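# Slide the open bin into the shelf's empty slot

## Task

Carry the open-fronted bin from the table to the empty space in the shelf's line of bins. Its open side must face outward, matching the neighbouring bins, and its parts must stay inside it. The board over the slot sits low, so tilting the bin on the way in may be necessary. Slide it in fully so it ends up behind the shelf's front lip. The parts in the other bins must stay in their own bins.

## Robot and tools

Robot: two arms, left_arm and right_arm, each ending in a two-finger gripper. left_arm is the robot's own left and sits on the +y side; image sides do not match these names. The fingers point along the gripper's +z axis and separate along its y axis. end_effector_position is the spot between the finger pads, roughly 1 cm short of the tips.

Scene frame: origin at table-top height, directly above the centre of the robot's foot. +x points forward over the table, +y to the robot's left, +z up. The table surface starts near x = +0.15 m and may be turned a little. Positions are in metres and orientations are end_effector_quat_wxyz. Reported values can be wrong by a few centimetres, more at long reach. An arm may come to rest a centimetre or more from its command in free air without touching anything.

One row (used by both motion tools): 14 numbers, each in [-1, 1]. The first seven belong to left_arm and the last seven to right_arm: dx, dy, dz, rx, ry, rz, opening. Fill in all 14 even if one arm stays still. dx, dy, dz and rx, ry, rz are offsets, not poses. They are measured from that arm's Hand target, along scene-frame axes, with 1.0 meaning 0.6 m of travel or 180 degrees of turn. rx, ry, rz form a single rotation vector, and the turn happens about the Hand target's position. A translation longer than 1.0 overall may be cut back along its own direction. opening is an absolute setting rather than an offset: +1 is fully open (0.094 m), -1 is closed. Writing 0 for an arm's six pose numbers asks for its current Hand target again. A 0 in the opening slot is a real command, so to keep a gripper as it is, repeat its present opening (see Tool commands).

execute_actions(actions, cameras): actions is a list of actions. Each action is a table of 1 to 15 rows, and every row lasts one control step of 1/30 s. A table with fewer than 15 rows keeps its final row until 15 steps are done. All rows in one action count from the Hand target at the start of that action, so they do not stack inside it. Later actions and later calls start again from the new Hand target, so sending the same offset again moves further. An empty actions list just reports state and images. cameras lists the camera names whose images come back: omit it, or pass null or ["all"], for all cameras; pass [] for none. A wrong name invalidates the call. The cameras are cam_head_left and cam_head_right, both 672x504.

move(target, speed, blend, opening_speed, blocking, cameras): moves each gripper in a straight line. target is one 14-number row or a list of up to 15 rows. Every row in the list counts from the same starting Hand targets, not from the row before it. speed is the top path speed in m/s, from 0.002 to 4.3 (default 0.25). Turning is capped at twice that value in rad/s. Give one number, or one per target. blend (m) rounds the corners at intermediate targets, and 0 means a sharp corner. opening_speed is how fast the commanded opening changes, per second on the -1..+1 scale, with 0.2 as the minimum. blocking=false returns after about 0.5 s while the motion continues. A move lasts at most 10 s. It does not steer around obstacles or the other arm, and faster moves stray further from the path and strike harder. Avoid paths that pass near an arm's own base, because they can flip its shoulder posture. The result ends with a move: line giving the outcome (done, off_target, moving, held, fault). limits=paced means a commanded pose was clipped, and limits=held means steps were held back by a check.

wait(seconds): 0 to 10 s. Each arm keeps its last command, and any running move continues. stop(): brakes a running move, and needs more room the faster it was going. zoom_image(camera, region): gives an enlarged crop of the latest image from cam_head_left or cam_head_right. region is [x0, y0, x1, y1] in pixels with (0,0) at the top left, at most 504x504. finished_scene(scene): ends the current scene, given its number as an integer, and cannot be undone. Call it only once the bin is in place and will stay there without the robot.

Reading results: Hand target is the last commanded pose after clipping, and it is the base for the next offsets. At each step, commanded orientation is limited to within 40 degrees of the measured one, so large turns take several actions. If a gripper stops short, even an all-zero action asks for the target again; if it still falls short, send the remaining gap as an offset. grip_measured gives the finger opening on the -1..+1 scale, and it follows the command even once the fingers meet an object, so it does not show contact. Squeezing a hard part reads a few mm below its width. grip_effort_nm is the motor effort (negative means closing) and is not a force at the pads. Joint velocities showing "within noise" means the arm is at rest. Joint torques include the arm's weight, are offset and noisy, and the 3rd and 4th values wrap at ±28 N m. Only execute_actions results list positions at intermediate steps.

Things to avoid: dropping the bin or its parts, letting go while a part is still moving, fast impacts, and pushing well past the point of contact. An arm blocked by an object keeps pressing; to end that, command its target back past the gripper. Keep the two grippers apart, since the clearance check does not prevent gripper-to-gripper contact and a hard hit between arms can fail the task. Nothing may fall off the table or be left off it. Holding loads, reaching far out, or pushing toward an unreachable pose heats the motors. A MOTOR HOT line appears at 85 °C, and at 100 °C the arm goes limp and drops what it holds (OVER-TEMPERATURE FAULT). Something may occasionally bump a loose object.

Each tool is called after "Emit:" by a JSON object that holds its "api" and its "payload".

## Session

Emit:
{"api": "execute_actions", "payload": {"actions": []}}

Scene clock: 0.00 s.
left_arm: end_effector_position=(+0.6068, +0.4156, +0.3360) grip_measured=+1.000 grip_effort_nm=n/a end_effector_quat_wxyz=(-0.019, +0.396, +0.917, +0.033) | right_arm: end_effector_position=(+0.7756, -0.4405, +0.1460) grip_measured=+1.000 grip_effort_nm=n/a end_effector_quat_wxyz=(+0.231, +0.311, +0.904, -0.180)
Joint positions: left_arm=[1.977 0.525 0.702 -0.199 0.331 1.041 0.094] | right_arm=[-1.578 1.169 1.184 0.404 0.398 0.357 0.094]
Joint velocities: within noise
Joint torques (N m): no reading
Motor temperatures (°C): left_arm=[29 27 26 27 26 27 25] | right_arm=[31 26 28 26 27 25 25]
Heat: left arm: hottest waist 29 °C; right arm: hottest waist 31 °C.
Hand target: left_arm +0.6118, +0.4159, +0.3381; -0.015, +0.398, +0.917, +0.036 | right_arm +0.7713, -0.4393, +0.1402; +0.227, +0.311, +0.905, -0.181
Tool commands: left_gripper/opening=+1.0 right_gripper/opening=+1.0

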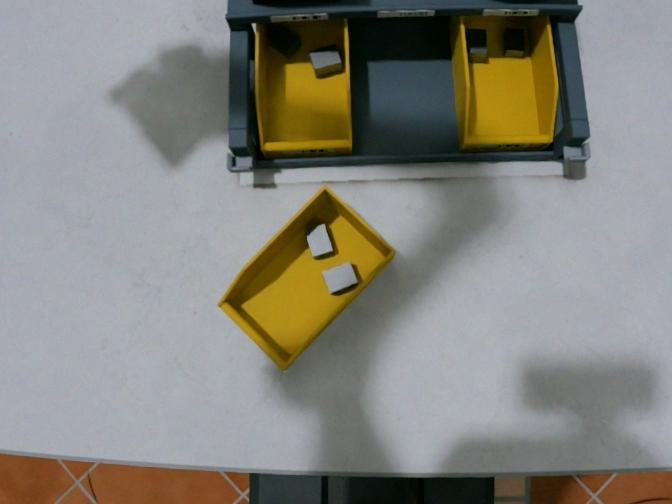

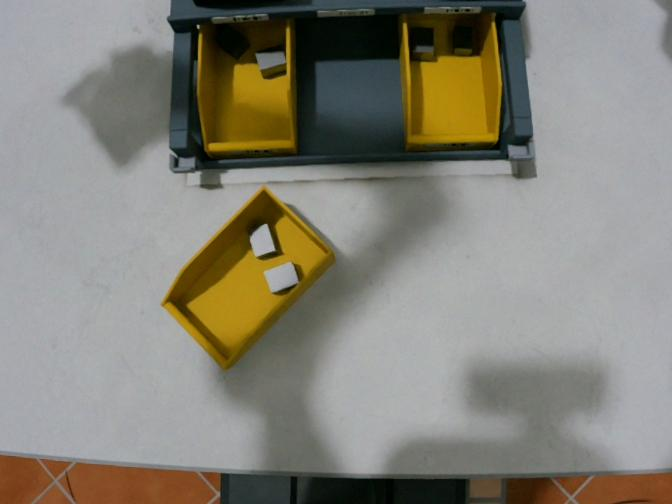

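Emit:
{"api": "zoom_image", "payload": {"camera": "cam_head_left", "region": [205, 175, 405, 375]}}

Emit:
{"api": "zoom_image", "payload": {"camera": "cam_head_right", "region": [145, 175, 345, 375]}}

Emit:
{"api": "zoom_image", "payload": {"camera": "cam_head_left", "region": [330, 0, 500, 170]}}

Emit:
{"api": "zoom_image", "payload": {"camera": "cam_head_right", "region": [270, 0, 440, 170]}}

Scaled by 2.520.

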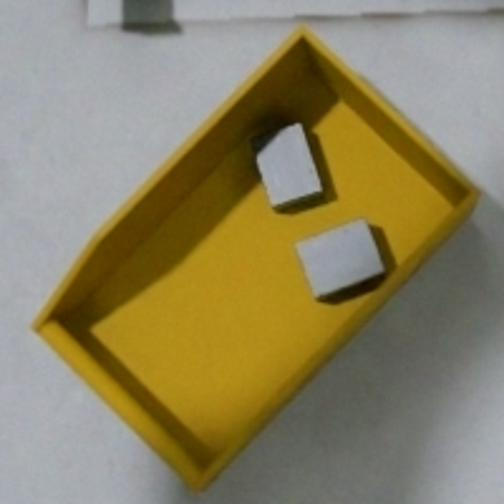

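Scaled by 2.520.

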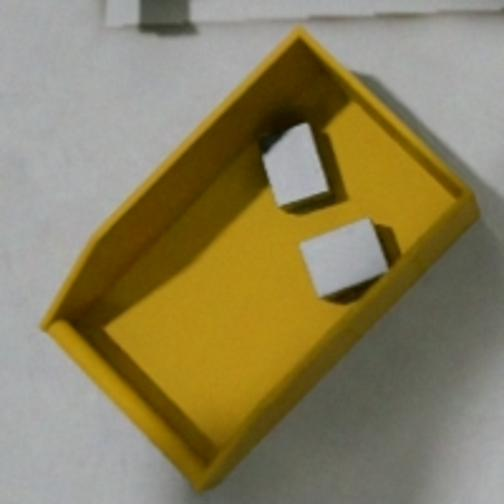

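Scaled by 2.965.

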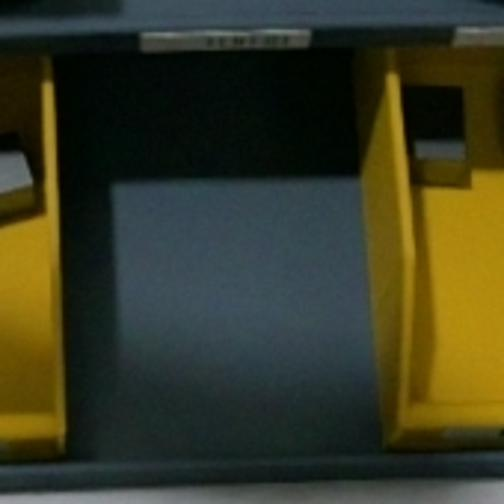

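Scaled by 2.965.

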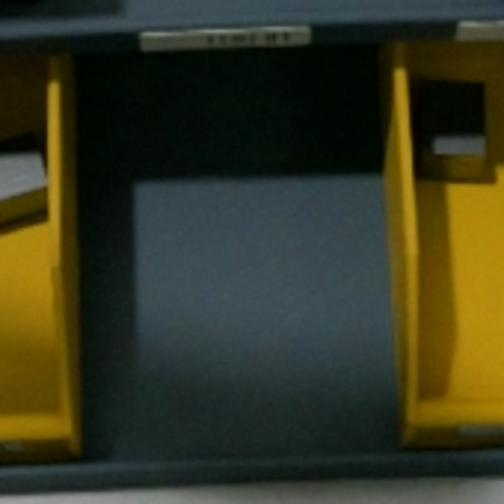

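Emit:
{"api": "move", "payload": {"target": [-0.4987, -0.4298, -0.4385, -0.0195, -0.0197, 0.5128, 0.064, 0,0,0,0,0,0,1], "speed": 0.35}}

Scene clock: 16.60 s.
left_arm: end_effector_position=(+0.3021, +0.1635, +0.0766) grip_measured=+0.066 grip_effort_nm=-0.115 end_effector_quat_wxyz=(-0.010, -0.376, +0.926, +0.007) | right_arm: end_effector_position=(+0.7756, -0.4405, +0.1460) grip_measured=+1.000 grip_effort_nm=0.022 end_effector_quat_wxyz=(+0.231, +0.311, +0.904, -0.180)
Joint positions: left_arm=[1.335 1.955 0.715 1.187 -0.245 -0.568 0.05] | right_arm=[-1.578 1.169 1.184 0.404 0.398 0.357 0.094]
Joint velocities: within noise
Joint torques (N m): left_arm=[-5.3 -5.95 -5.72 1.26 -0.12 -0.27] | right_arm=[0.79 -17.03 1.17 0.99 0.26 0.2]
Motor temperatures (°C): left_arm=[29 27 27 27 26 27 25] | right_arm=[31 27 28 26 27 25 25]
Heat: left arm: hottest waist 29 °C; right arm: hottest waist 31 °C.
Hand target: left_arm +0.3126, +0.1582, +0.0750; +0.000, -0.386, +0.923, +0.000 | right_arm +0.7713, -0.4393, +0.1402; +0.227, +0.311, +0.905, -0.181
Off the commanded pose: left_arm 0.012 m, 2 deg | right_arm 0.007 m, 1 deg.
move: off_target (left_arm)

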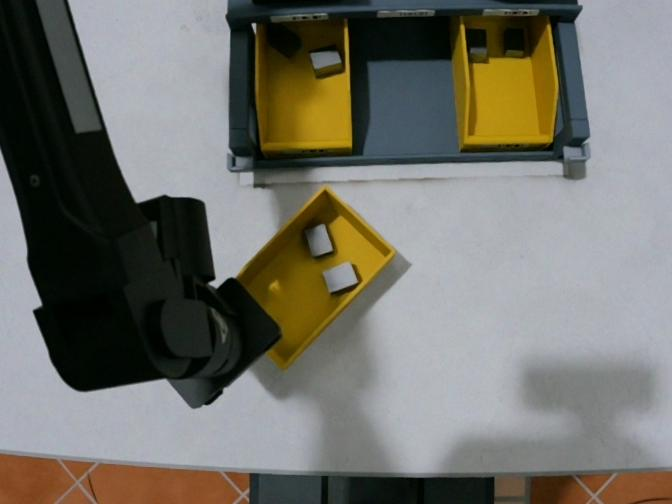

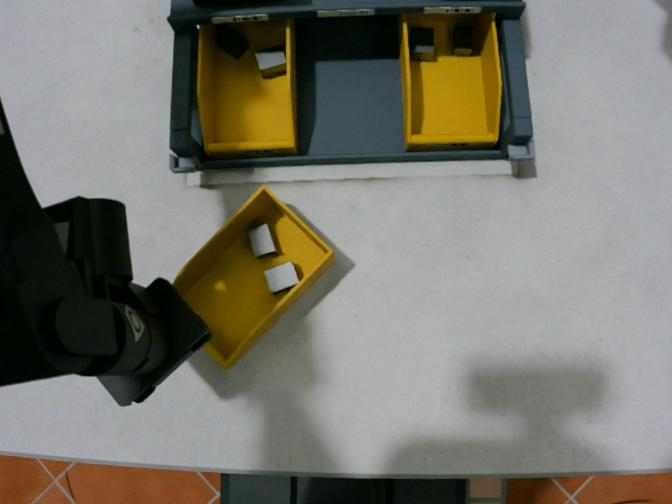

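Emit:
{"api": "move", "payload": {"target": [0.01, -0.004, -0.05, 0, 0, 0, 0.064, 0,0,0,0,0,0,1], "speed": 0.1, "cameras": []}}

Scene clock: 18.30 s.
left_arm: end_effector_position=(+0.3210, +0.1599, +0.0463) grip_measured=+0.066 grip_effort_nm=-0.115 end_effector_quat_wxyz=(+0.004, -0.380, +0.925, +0.004) | right_arm: end_effector_position=(+0.7756, -0.4405, +0.1460) grip_measured=+1.000 grip_effort_nm=0.022 end_effector_quat_wxyz=(+0.231, +0.311, +0.904, -0.180)
Joint positions: left_arm=[1.335 1.963 0.803 1.137 -0.244 -0.569 0.05] | right_arm=[-1.578 1.169 1.184 0.404 0.398 0.357 0.094]
Joint velocities: within noise
Joint torques (N m): left_arm=[-4.66 -5.13 -5.75 0.51 0.1 -0.26] | right_arm=[0.91 -17.03 1.2 1.01 0.22 0.16]
Motor temperatures (°C): left_arm=[29 27 27 27 26 27 25] | right_arm=[31 27 28 26 27 25 25]
Heat: left arm: hottest waist 29 °C; right arm: hottest waist 31 °C.
Hand target: left_arm +0.3186, +0.1558, +0.0450; +0.000, -0.386, +0.923, +0.001 | right_arm +0.7713, -0.4393, +0.1402; +0.227, +0.311, +0.905, -0.181
Off the commanded pose: left_arm 0.005 m, 1 deg | right_arm 0.007 m, 1 deg.
move: done
No camera images: "cameras" was empty.

Emit:
{"api": "move", "payload": {"target": [-0.010, -0.012, -0.059, 0, 0, 0, 0.064, 0,0,0,0,0,0,1], "speed": 0.08, "cameras": []}}

Scene clock: 19.97 s.
left_arm: end_effector_position=(+0.3137, +0.1489, +0.0118) grip_measured=+0.066 grip_effort_nm=-0.120 end_effector_quat_wxyz=(+0.002, -0.380, +0.925, +0.001) | right_arm: end_effector_position=(+0.7756, -0.4405, +0.1460) grip_measured=+1.000 grip_effort_nm=0.022 end_effector_quat_wxyz=(+0.231, +0.311, +0.904, -0.180)
Joint positions: left_arm=[1.335 2.034 0.911 1.096 -0.238 -0.569 0.05] | right_arm=[-1.578 1.169 1.184 0.404 0.398 0.357 0.094]
Joint velocities: within noise
Joint torques (N m): left_arm=[-4.66 -5.42 -5.33 0.53 0.11 -0.24] | right_arm=[0.38 -16.97 1.07 1.1 0.24 0.18]
Motor temperatures (°C): left_arm=[29 27 27 27 26 27 25] | right_arm=[31 27 28 26 27 25 25]
Heat: left arm: hottest waist 29 °C; right arm: hottest waist 31 °C.
Hand target: left_arm +0.3124, +0.1485, +0.0096; +0.000, -0.386, +0.923, +0.001 | right_arm +0.7713, -0.4393, +0.1402; +0.227, +0.311, +0.905, -0.181
Off the commanded pose: left_arm 0.002 m, 1 deg | right_arm 0.007 m, 1 deg.
move: done
No camera images: "cameras" was empty.

Emit:
{"api": "move", "payload": {"target": [0, 0, 0.008, 0, 0, 0, -0.97, 0,0,0,0,0,0,1], "speed": 0.08, "opening_speed": 0.6, "cameras": ["cam_head_left"]}}

Scene clock: 23.03 s.
left_arm: end_effector_position=(+0.3141, +0.1491, +0.0118) grip_measured=-0.793 grip_effort_nm=-1.043 end_effector_quat_wxyz=(+0.002, -0.382, +0.924, +0.002) | right_arm: end_effector_position=(+0.7756, -0.4405, +0.1460) grip_measured=+1.000 grip_effort_nm=0.017 end_effector_quat_wxyz=(+0.231, +0.311, +0.904, -0.180)
Joint positions: left_arm=[1.335 2.033 0.911 1.096 -0.239 -0.574 0.01] | right_arm=[-1.578 1.169 1.184 0.404 0.398 0.357 0.094]
Joint velocities: within noise
Joint torques (N m): left_arm=[-4.66 -6.07 -6.37 0.94 0.11 -0.18] | right_arm=[0.38 -17.38 1.21 1.06 0.24 0.17]
Motor temperatures (°C): left_arm=[29 27 27 27 26 27 25] | right_arm=[31 27 28 26 27 25 25]
Heat: left arm: hottest waist 29 °C; right arm: hottest waist 31 °C.
Hand target: left_arm +0.3126, +0.1485, +0.0144; +0.000, -0.386, +0.923, +0.000 | right_arm +0.7713, -0.4393, +0.1402; +0.227, +0.311, +0.905, -0.181
Off the commanded pose: left_arm 0.003 m, 1 deg | right_arm 0.007 m, 1 deg.
move: done
Images, in order (width x height): cam_head_left 672x504.

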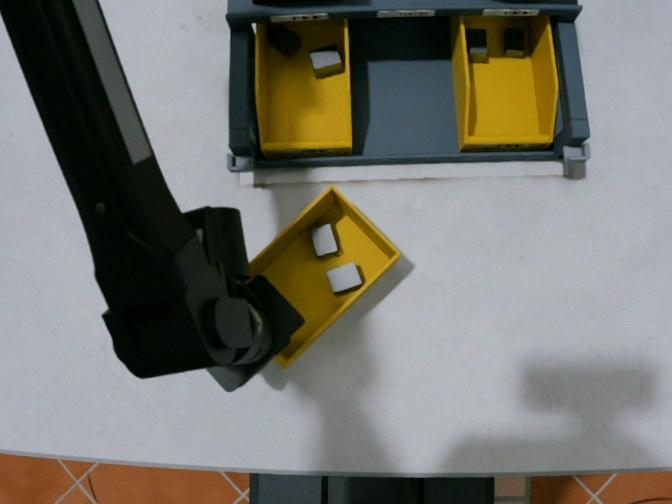

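Emit:
{"api": "move", "payload": {"target": [[0, 0, 0.142, 0, 0, 0, -0.97, 0,0,0,0,0,0,1],[0.079, -0.281, 0.2727, 0, 0, 0.272, -0.97, 0,0,0,0,0,0,1],[0.2207, -0.305, 0.2635, 0, 0, 0.272, -0.97, 0,0,0,0,0,0,1]], "speed": [0.1, 0.2, 0.15]}}

Emit:
{"api": "zoom_image", "payload": {"camera": "cam_head_left", "region": [330, 0, 530, 200]}}

Emit:
{"api": "zoom_image", "payload": {"camera": "cam_head_right", "region": [270, 0, 470, 200]}}

Scene clock: 31.83 s.
left_arm: end_effector_position=(+0.4406, -0.0165, +0.1590) grip_measured=-0.793 grip_effort_nm=-1.048 end_effector_quat_wxyz=(+0.010, -0.728, +0.686, +0.016) | right_arm: end_effector_position=(+0.7756, -0.4405, +0.1460) grip_measured=+1.000 grip_effort_nm=0.027 end_effector_quat_wxyz=(+0.231, +0.311, +0.904, -0.180)
Joint positions: left_arm=[0.823 1.732 0.811 0.878 -0.784 -1.443 0.01] | right_arm=[-1.578 1.169 1.184 0.404 0.398 0.357 0.094]
Joint velocities: within noise
Joint torques (N m): left_arm=[-13.57 -6.83 -4.33 0.83 -0.16 -0.26] | right_arm=[0.56 -16.73 1.14 0.99 0.24 0.16]
Motor temperatures (°C): left_arm=[29 27 27 27 26 27 25] | right_arm=[31 28 28 26 27 24 25]
Heat: left arm: hottest waist 29 °C; right arm: hottest waist 31 °C.
Hand target: left_arm +0.4451, -0.0345, +0.1724; +0.000, +0.733, -0.680, +0.000 | right_arm +0.7713, -0.4393, +0.1402; +0.227, +0.311, +0.905, -0.181
Off the commanded pose: left_arm 0.023 m, 2 deg | right_arm 0.007 m, 1 deg.
move: off_target (left_arm)

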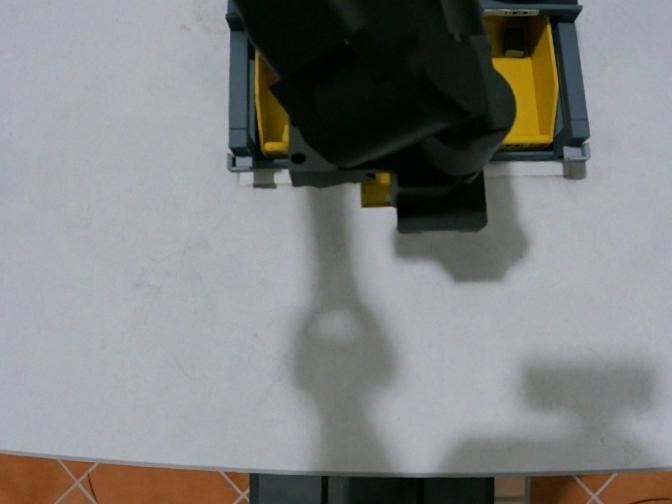

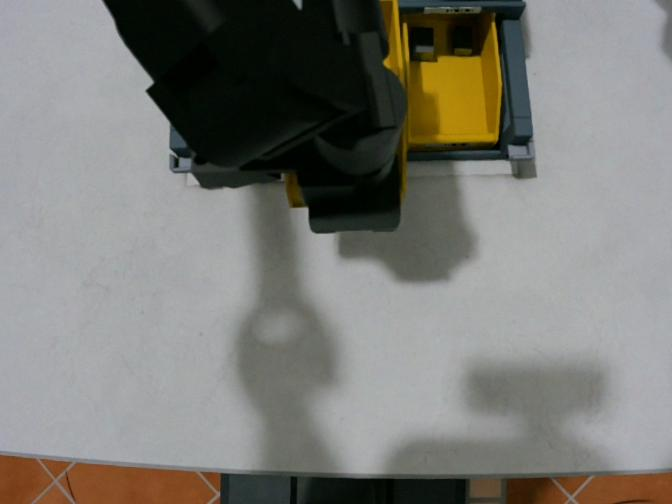

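Scaled by 2.520.

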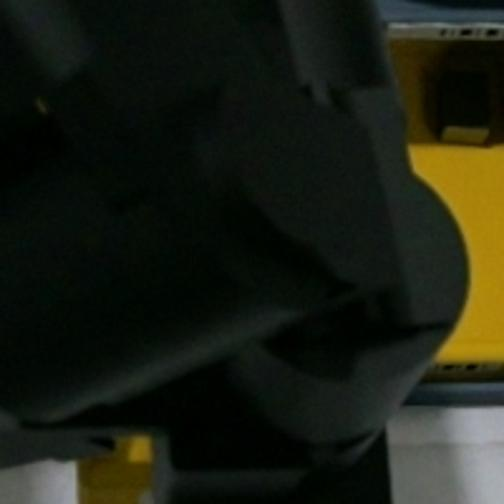

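Scaled by 2.520.

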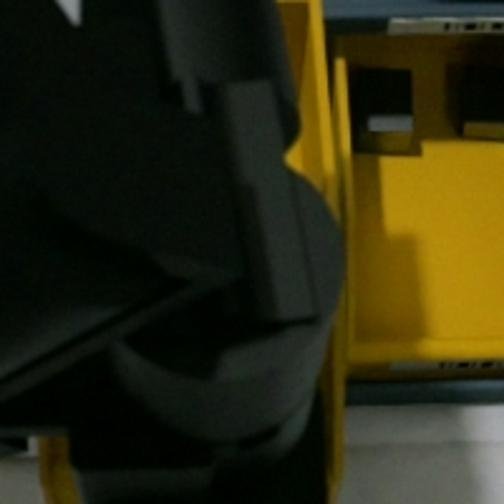

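Emit:
{"api": "move", "payload": {"target": [0.0215, 0.0075, -0.0907, -0.001, 0.022, 0.005, -0.97, 0,0,0,0,0,0,1], "speed": 0.1}}

Emit:
{"api": "zoom_image", "payload": {"camera": "cam_head_left", "region": [330, 0, 530, 200]}}

Emit:
{"api": "zoom_image", "payload": {"camera": "cam_head_right", "region": [350, 0, 450, 100]}}

Emit:
{"api": "zoom_image", "payload": {"camera": "cam_head_right", "region": [350, 110, 450, 210]}}

Scene clock: 42.33 s.
left_arm: end_effector_position=(+0.4570, -0.0220, +0.1134) grip_measured=-0.793 grip_effort_nm=-1.043 end_effector_quat_wxyz=(+0.019, +0.734, -0.679, -0.031) | right_arm: end_effector_position=(+0.7756, -0.4405, +0.1460) grip_measured=+1.000 grip_effort_nm=0.027 end_effector_quat_wxyz=(+0.231, +0.311, +0.904, -0.180)
Joint positions: left_arm=[0.876 1.741 0.95 0.664 -0.72 -1.514 0.01] | right_arm=[-1.578 1.169 1.184 0.404 0.398 0.357 0.094]
Joint velocities: within noise
Joint torques (N m): left_arm=[-11.93 -7.94 -3.69 0.68 0.05 -0.28] | right_arm=[0.32 -16.73 1.18 1.05 0.23 0.19]
Motor temperatures (°C): left_arm=[29 27 27 27 26 27 26] | right_arm=[31 28 28 26 27 24 25]
Heat: left arm: hottest waist 29 °C; right arm: hottest waist 31 °C.
Hand target: left_arm +0.4580, -0.0302, +0.1182; +0.025, +0.738, -0.673, -0.024 | right_arm +0.7713, -0.4393, +0.1402; +0.227, +0.311, +0.905, -0.181
Off the commanded pose: left_arm 0.009 m, 1 deg | right_arm 0.007 m, 1 deg.
move: done

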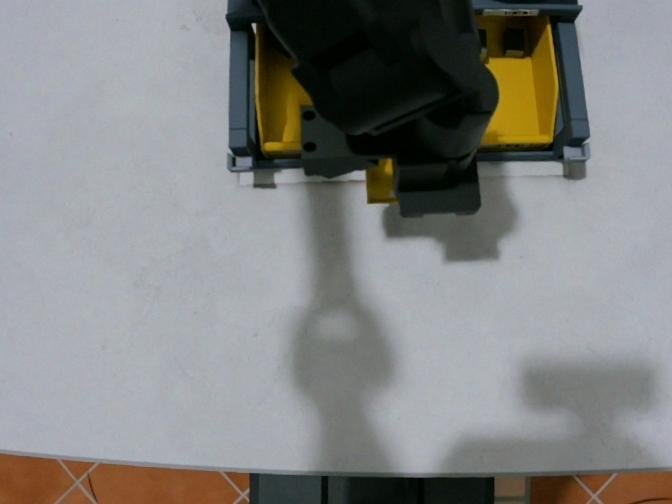

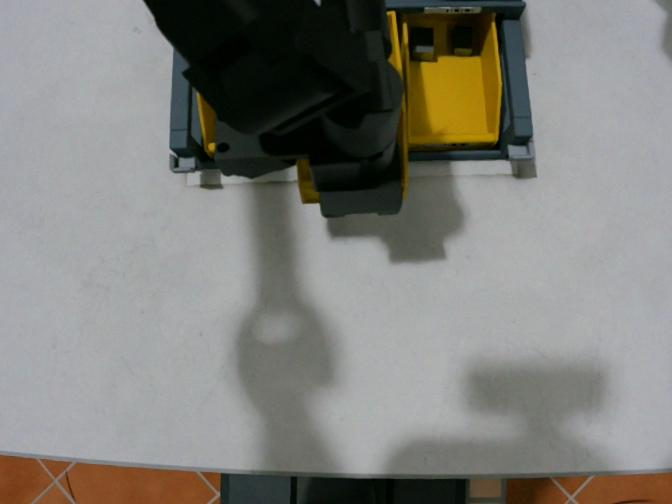

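Scaled by 2.520.

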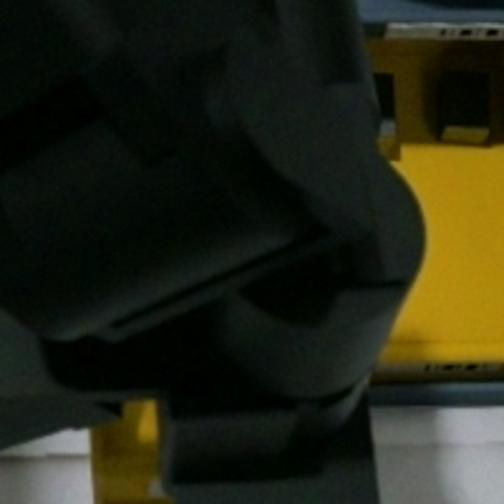

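Scaled by 5.040.

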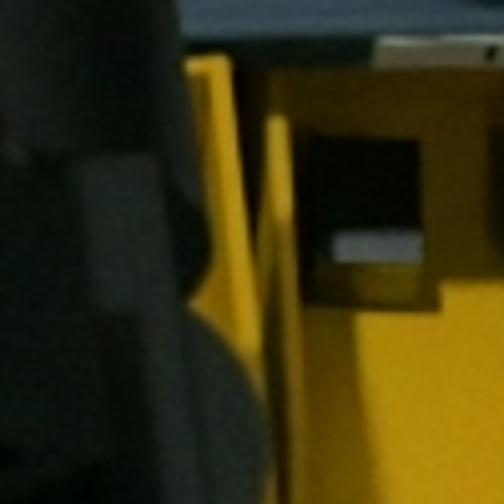

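Scaled by 5.040.

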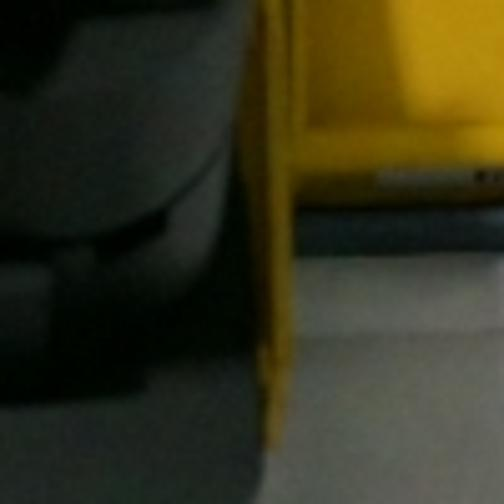

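Emit:
{"api": "move", "payload": {"target": [0.0217, 0.012, -0.0637, 0, 0, -0.002, -0.97, 0,0,0,0,0,0,1], "speed": 0.08}}

Emit:
{"api": "zoom_image", "payload": {"camera": "cam_head_right", "region": [350, 0, 450, 100]}}

Emit:
{"api": "zoom_image", "payload": {"camera": "cam_head_right", "region": [350, 110, 450, 210]}}

Scene clock: 46.07 s.
left_arm: end_effector_position=(+0.4691, -0.0154, +0.0760) grip_measured=-0.793 grip_effort_nm=-1.043 end_effector_quat_wxyz=(+0.020, +0.736, -0.676, -0.031) | right_arm: end_effector_position=(+0.7756, -0.4405, +0.1460) grip_measured=+1.000 grip_effort_nm=0.022 end_effector_quat_wxyz=(+0.231, +0.311, +0.904, -0.180)
Joint positions: left_arm=[0.928 1.773 1.041 0.608 -0.667 -1.516 0.01] | right_arm=[-1.578 1.169 1.184 0.404 0.398 0.357 0.094]
Joint velocities: within noise
Joint torques (N m): left_arm=[-11.58 -9 -3.69 0.49 0.05 -0.12] | right_arm=[0.67 -17.2 1.14 1.01 0.25 0.17]
Motor temperatures (°C): left_arm=[29 27 27 27 26 27 26] | right_arm=[31 28 28 26 27 24 25]
Heat: left arm: hottest waist 29 °C; right arm: hottest waist 31 °C.
Hand target: left_arm +0.4708, -0.0229, +0.0799; +0.025, +0.736, -0.676, -0.025 | right_arm +0.7713, -0.4393, +0.1402; +0.227, +0.311, +0.905, -0.181
Off the commanded pose: left_arm 0.009 m, 1 deg | right_arm 0.007 m, 1 deg.
move: done

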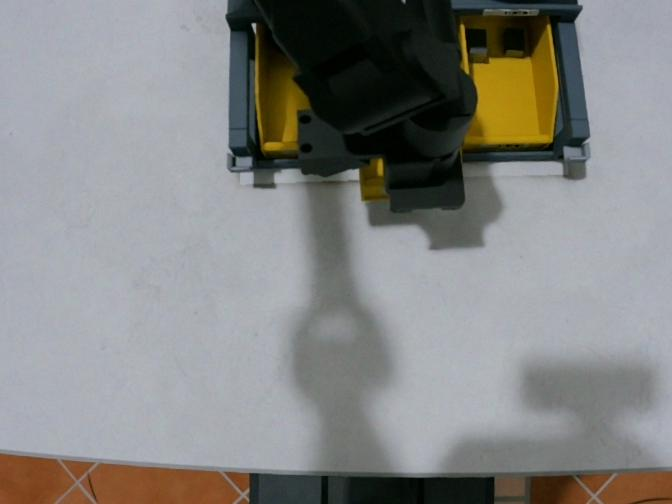

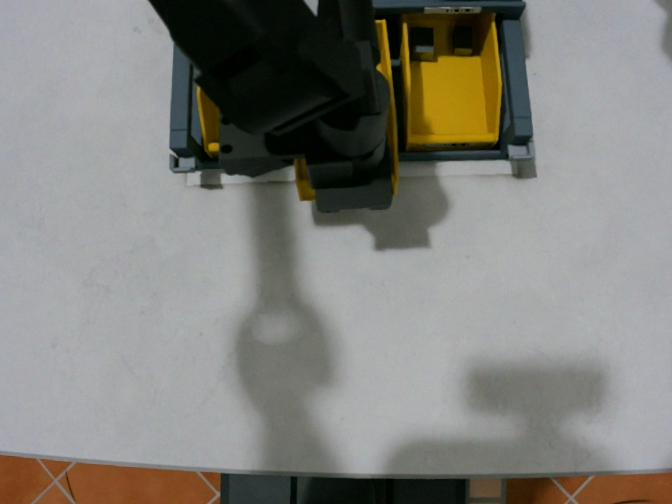

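Scaled by 5.040.

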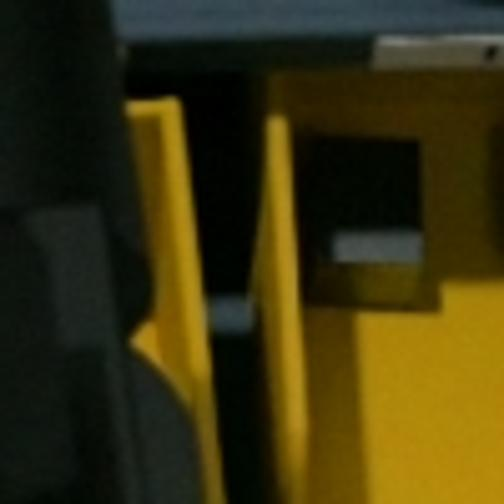

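Scaled by 5.040.

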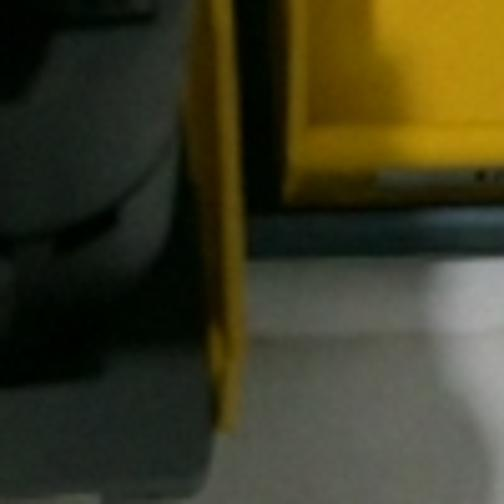

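Emit:
{"api": "move", "payload": {"target": [[0, -0.005, -0.0155, 0, 0, -0.0056, -0.97, 0,0,0,0,0,0,1],[0.042, -0.0045, -0.0155, 0, 0, -0.0056, -0.97, 0,0,0,0,0,0,1]], "speed": 0.06}}

Emit:
{"api": "zoom_image", "payload": {"camera": "cam_head_right", "region": [350, 0, 450, 100]}}

Emit:
{"api": "zoom_image", "payload": {"camera": "cam_head_right", "region": [350, 110, 450, 210]}}

Scene clock: 49.40 s.
left_arm: end_effector_position=(+0.4832, -0.0219, +0.0649) grip_measured=-0.793 grip_effort_nm=-1.048 end_effector_quat_wxyz=(+0.027, +0.731, -0.681, -0.033) | right_arm: end_effector_position=(+0.7756, -0.4405, +0.1460) grip_measured=+1.000 grip_effort_nm=0.027 end_effector_quat_wxyz=(+0.231, +0.311, +0.904, -0.180)
Joint positions: left_arm=[0.928 1.776 1.099 0.535 -0.662 -1.512 0.01] | right_arm=[-1.578 1.169 1.184 0.404 0.398 0.357 0.094]
Joint velocities: within noise
Joint torques (N m): left_arm=[-11.63 -9.82 -3.58 0.79 -0.19 0.04] | right_arm=[0.85 -16.97 1.18 1.03 0.25 0.21]
Motor temperatures (°C): left_arm=[29 27 27 27 26 26 26] | right_arm=[31 28 28 26 27 24 25]
Heat: left arm: hottest waist 29 °C; right arm: hottest waist 31 °C.
Hand target: left_arm +0.4960, -0.0257, +0.0706; +0.024, +0.730, -0.682, -0.025 | right_arm +0.7713, -0.4393, +0.1402; +0.227, +0.311, +0.905, -0.181
Off the commanded pose: left_arm 0.015 m, 1 deg | right_arm 0.007 m, 1 deg.
move: off_target (left_arm)

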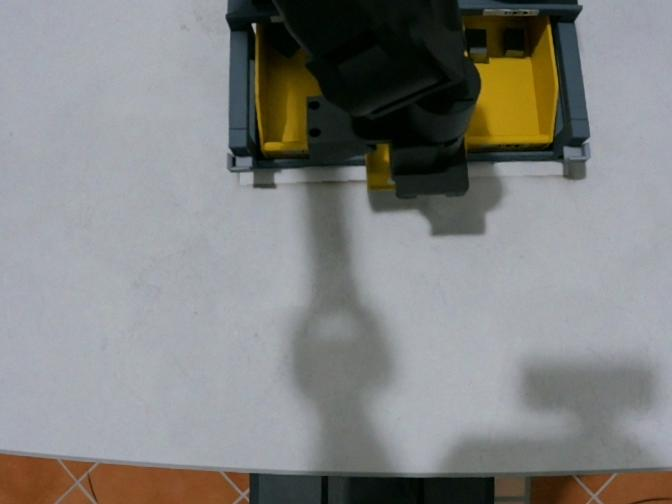

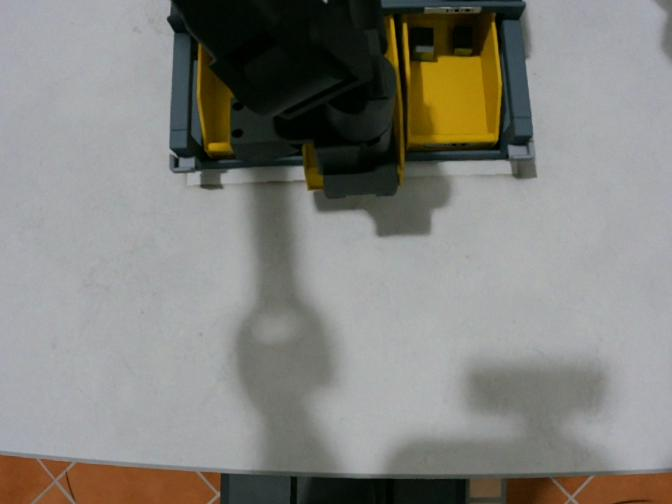

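Scaled by 5.040.

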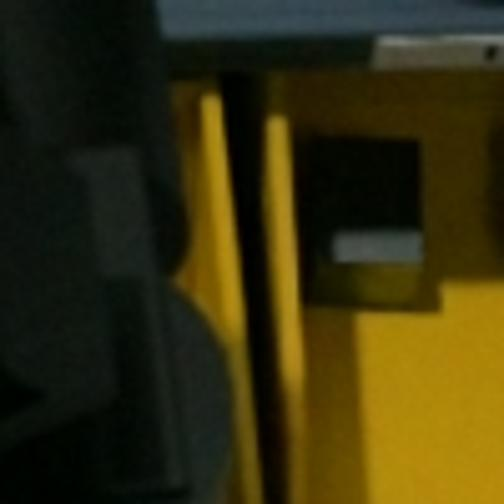

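Scaled by 5.040.

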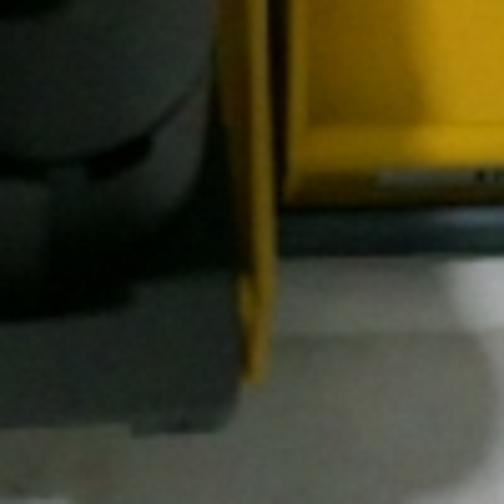

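Emit:
{"api": "move", "payload": {"target": [0.0925, 0.0078, 0, 0, 0, 0, -0.97, 0,0,0,0,0,0,1], "speed": 0.06}}

Emit:
{"api": "zoom_image", "payload": {"camera": "cam_head_right", "region": [290, 80, 430, 220]}}

Emit:
{"api": "zoom_image", "payload": {"camera": "cam_head_left", "region": [340, 80, 480, 220]}}

Scene clock: 53.33 s.
left_arm: end_effector_position=(+0.5344, -0.0135, +0.0608) grip_measured=-0.793 grip_effort_nm=-1.043 end_effector_quat_wxyz=(+0.026, +0.730, -0.682, -0.038) | right_arm: end_effector_position=(+0.7756, -0.4405, +0.1460) grip_measured=+1.000 grip_effort_nm=0.022 end_effector_quat_wxyz=(+0.231, +0.311, +0.904, -0.180)
Joint positions: left_arm=[0.928 1.711 1.176 0.387 -0.67 -1.512 0.01] | right_arm=[-1.578 1.169 1.184 0.404 0.398 0.357 0.094]
Joint velocities: within noise
Joint torques (N m): left_arm=[-12.16 -11.87 -2.58 0.44 -0.15 0.02] | right_arm=[0.26 -17.14 1.22 1.03 0.21 0.18]
Motor temperatures (°C): left_arm=[29 28 27 27 26 26 26] | right_arm=[31 29 28 26 27 24 25]
Heat: left arm: hottest waist 29 °C; right arm: hottest waist 31 °C.
Hand target: left_arm +0.5516, -0.0209, +0.0706; +0.024, +0.730, -0.682, -0.025 | right_arm +0.7713, -0.4393, +0.1402; +0.227, +0.311, +0.905, -0.181
Off the commanded pose: left_arm 0.021 m, 2 deg | right_arm 0.007 m, 1 deg.
move: off_target (left_arm)

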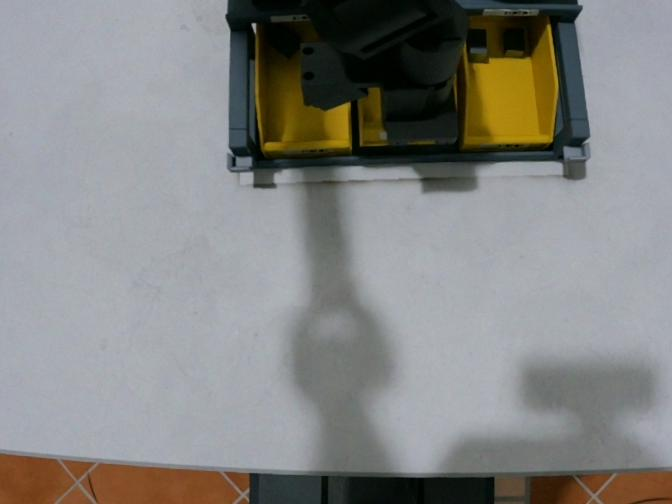

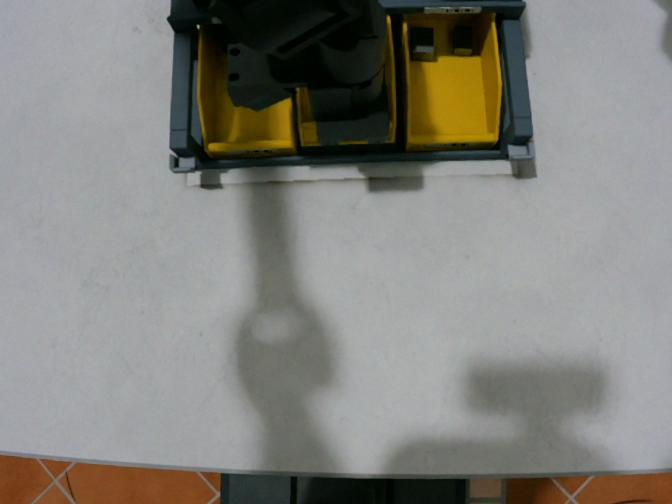

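Scaled by 3.600.

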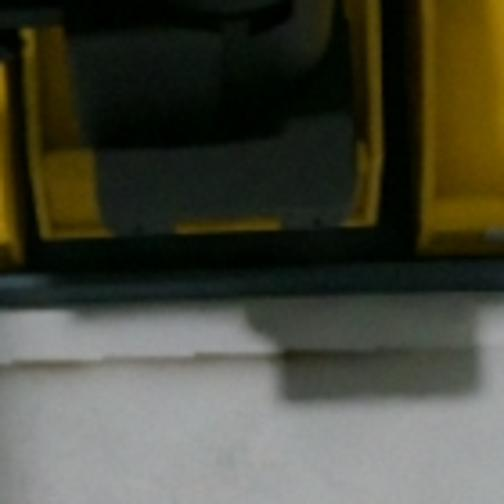

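Scaled by 3.600.

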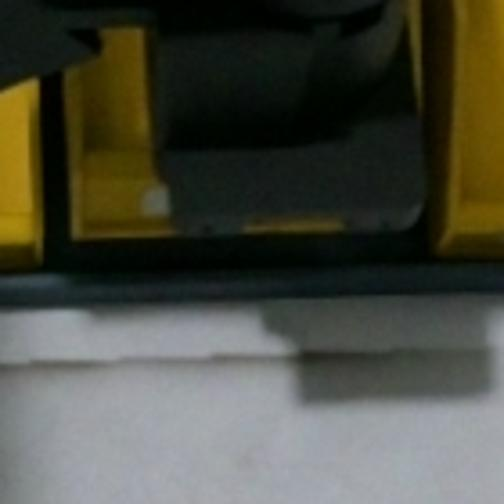

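Emit:
{"api": "move", "payload": {"target": [[-0.0293, 0.0015, -0.056, 0.002, -0.05, 0, -0.97, 0,0,0,0,0,0,1],[-0.0243, 0.003, -0.0735, 0.0025, -0.064, 0, -0.97, 0,0,0,0,0,0,1]], "speed": [0.06, 0.04]}}

Emit:
{"api": "zoom_image", "payload": {"camera": "cam_head_right", "region": [290, 80, 430, 220]}}

Emit:
{"api": "zoom_image", "payload": {"camera": "cam_head_left", "region": [340, 80, 480, 220]}}

Scene clock: 58.53 s.
left_arm: end_effector_position=(+0.5260, -0.0183, +0.0334) grip_measured=-0.793 grip_effort_nm=-1.048 end_effector_quat_wxyz=(+0.039, -0.729, +0.682, -0.032) | right_arm: end_effector_position=(+0.7756, -0.4405, +0.1460) grip_measured=+1.000 grip_effort_nm=0.027 end_effector_quat_wxyz=(+0.231, +0.311, +0.904, -0.180)
Joint positions: left_arm=[0.962 1.84 1.176 0.749 -0.599 -1.372 0.01] | right_arm=[-1.578 1.169 1.184 0.404 0.398 0.357 0.094]
Joint velocities: within noise
Joint torques (N m): left_arm=[-10.05 -8.23 -1.5 1.91 0.78 0.1] | right_arm=[0.73 -17.14 1.22 0.98 0.24 0.18]
Motor temperatures (°C): left_arm=[29 28 27 27 26 26 26] | right_arm=[31 29 28 26 27 24 25]
Heat: left arm: hottest waist 29 °C; right arm: hottest waist 31 °C.
Hand target: left_arm +0.5371, -0.0189, +0.0265; -0.047, +0.729, -0.681, +0.046 | right_arm +0.7713, -0.4393, +0.1402; +0.227, +0.311, +0.905, -0.181
Off the commanded pose: left_arm 0.013 m, 2 deg | right_arm 0.007 m, 1 deg.
move: off_target (left_arm)

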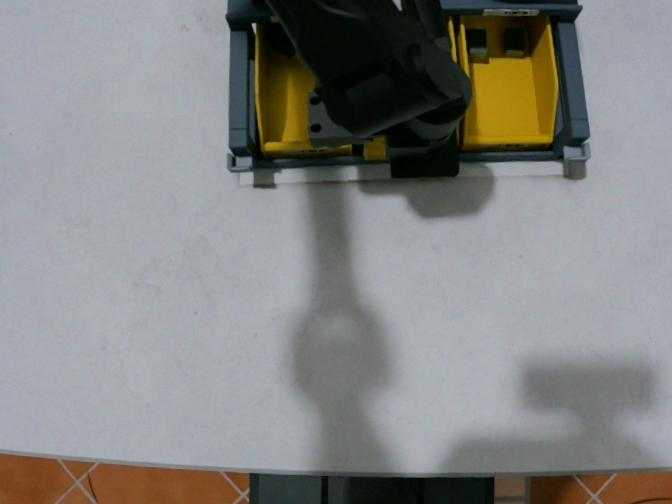

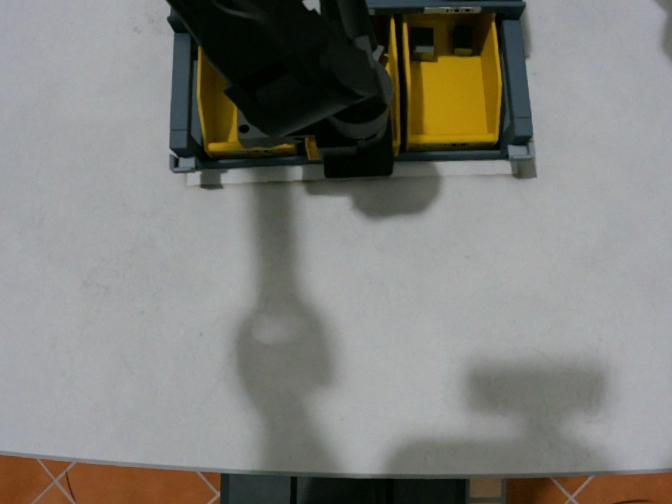

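Scaled by 3.600.

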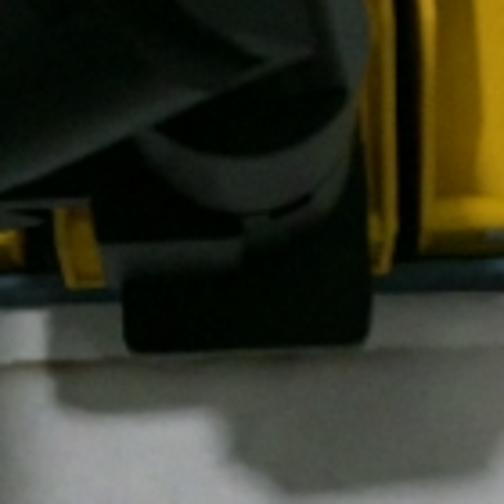

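Scaled by 3.600.

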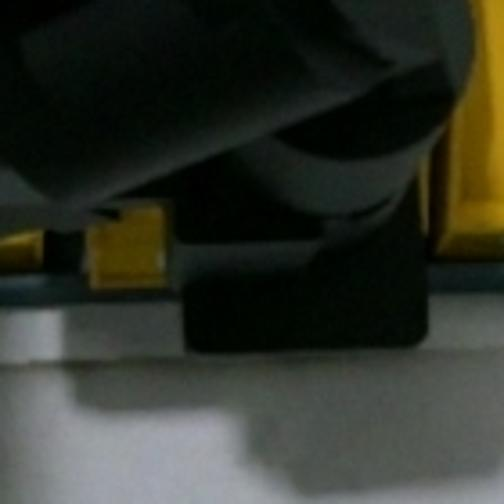

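Emit:
{"api": "move", "payload": {"target": [[0.0, 0, 0.03, 0, 0, 0, -0.97, 0,0,0,0,0,0,1],[0.0315, 0.001, 0.03, 0, 0, 0, -0.97, 0,0,0,0,0,0,1]], "speed": [0.05, 0.05]}}

Emit:
{"api": "zoom_image", "payload": {"camera": "cam_head_right", "region": [290, 80, 430, 220]}}

Scene clock: 62.37 s.
left_arm: end_effector_position=(+0.5378, -0.0136, +0.0368) grip_measured=-0.793 grip_effort_nm=-1.043 end_effector_quat_wxyz=(+0.042, -0.729, +0.682, -0.034) | right_arm: end_effector_position=(+0.7756, -0.4405, +0.1460) grip_measured=+1.000 grip_effort_nm=0.017 end_effector_quat_wxyz=(+0.231, +0.311, +0.904, -0.180)
Joint positions: left_arm=[0.962 1.815 1.173 0.736 -0.598 -1.368 0.01] | right_arm=[-1.578 1.169 1.184 0.404 0.398 0.357 0.094]
Joint velocities: within noise
Joint torques (N m): left_arm=[-12.16 -11.46 -2.81 1.16 -0.04 0.09] | right_arm=[0.09 -17.32 1.14 1.05 0.24 0.16]
Motor temperatures (°C): left_arm=[29 28 27 27 26 26 26] | right_arm=[31 29 28 26 27 24 25]
Heat: left arm: hottest waist 29 °C; right arm: hottest waist 31 °C.
Hand target: left_arm +0.5557, -0.0184, +0.0444; -0.047, +0.729, -0.681, +0.046 | right_arm +0.7713, -0.4393, +0.1402; +0.227, +0.311, +0.905, -0.181
Off the commanded pose: left_arm 0.020 m, 2 deg | right_arm 0.007 m, 1 deg.
move: off_target (left_arm)

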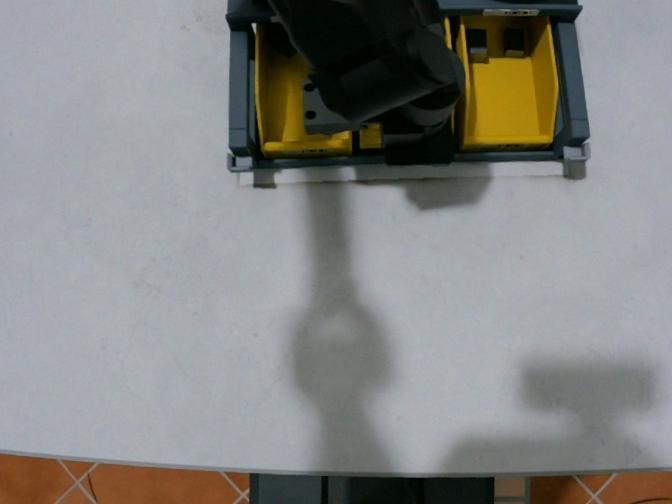

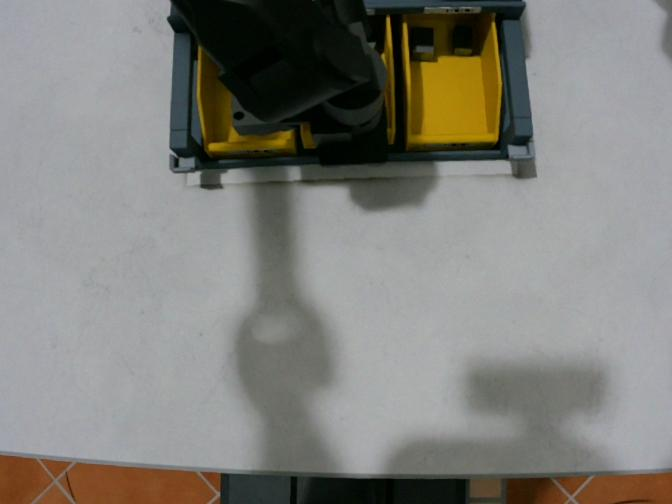

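Scaled by 3.600.

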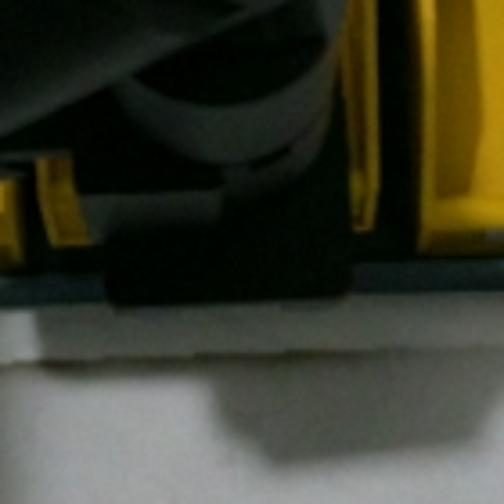

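Emit:
{"api": "move", "payload": {"target": [-0.015, -0.005, -0.033, 0, 0, 0, -0.97, 0,0,0,0,0,0,1], "speed": 0.04}}

Emit:
{"api": "zoom_image", "payload": {"camera": "cam_head_right", "region": [290, 80, 430, 220]}}

Scene clock: 64.77 s.
left_arm: end_effector_position=(+0.5392, -0.0194, +0.0235) grip_measured=-0.793 grip_effort_nm=-1.043 end_effector_quat_wxyz=(+0.043, -0.730, +0.681, -0.038) | right_arm: end_effector_position=(+0.7756, -0.4405, +0.1460) grip_measured=+1.000 grip_effort_nm=0.017 end_effector_quat_wxyz=(+0.231, +0.311, +0.904, -0.180)
Joint positions: left_arm=[0.968 1.849 1.217 0.734 -0.587 -1.367 0.01] | right_arm=[-1.578 1.169 1.184 0.404 0.398 0.357 0.094]
Joint velocities: within noise
Joint torques (N m): left_arm=[-11.28 -9.52 -2.69 1.18 0.22 0.08] | right_arm=[0.67 -17.32 1.02 0.99 0.23 0.2]
Motor temperatures (°C): left_arm=[29 28 27 27 26 26 26] | right_arm=[31 29 28 26 27 24 25]
Heat: left arm: hottest waist 29 °C; right arm: hottest waist 31 °C.
Hand target: left_arm +0.5469, -0.0215, +0.0247; -0.047, +0.729, -0.681, +0.046 | right_arm +0.7713, -0.4393, +0.1402; +0.227, +0.311, +0.905, -0.181
Off the commanded pose: left_arm 0.008 m, 1 deg | right_arm 0.007 m, 1 deg.
move: done

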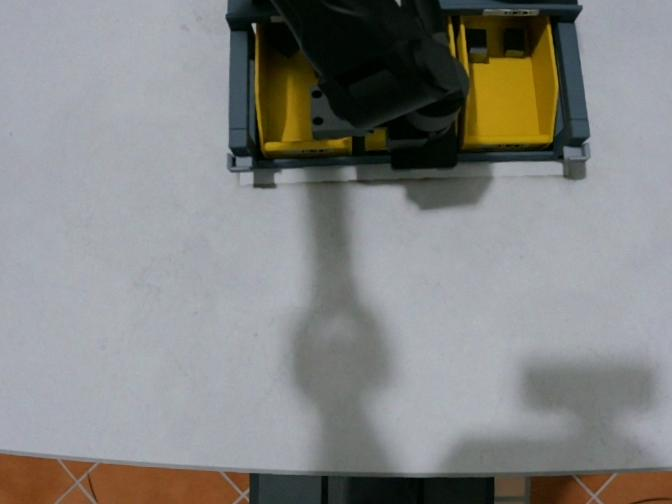

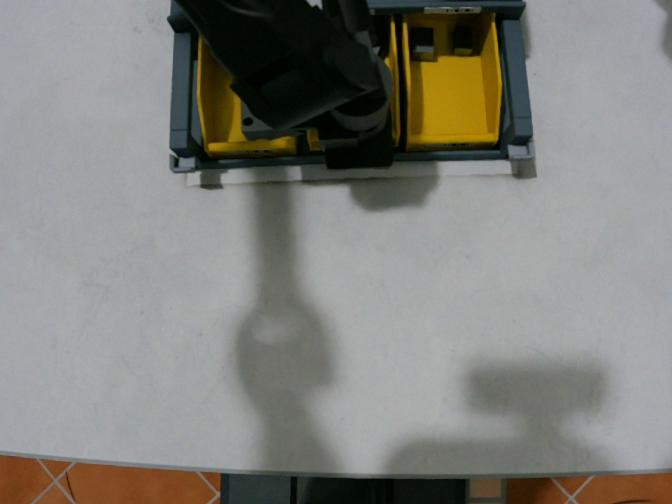

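Scaled by 3.600.

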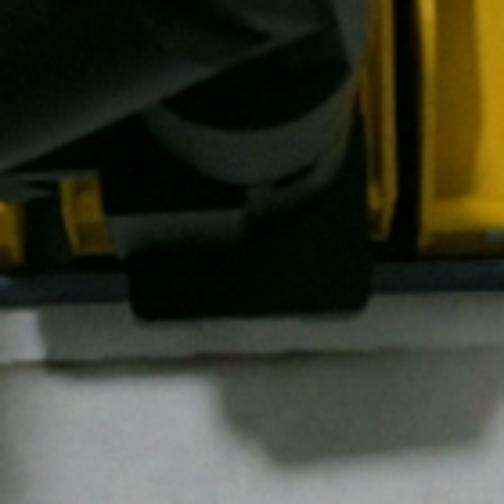

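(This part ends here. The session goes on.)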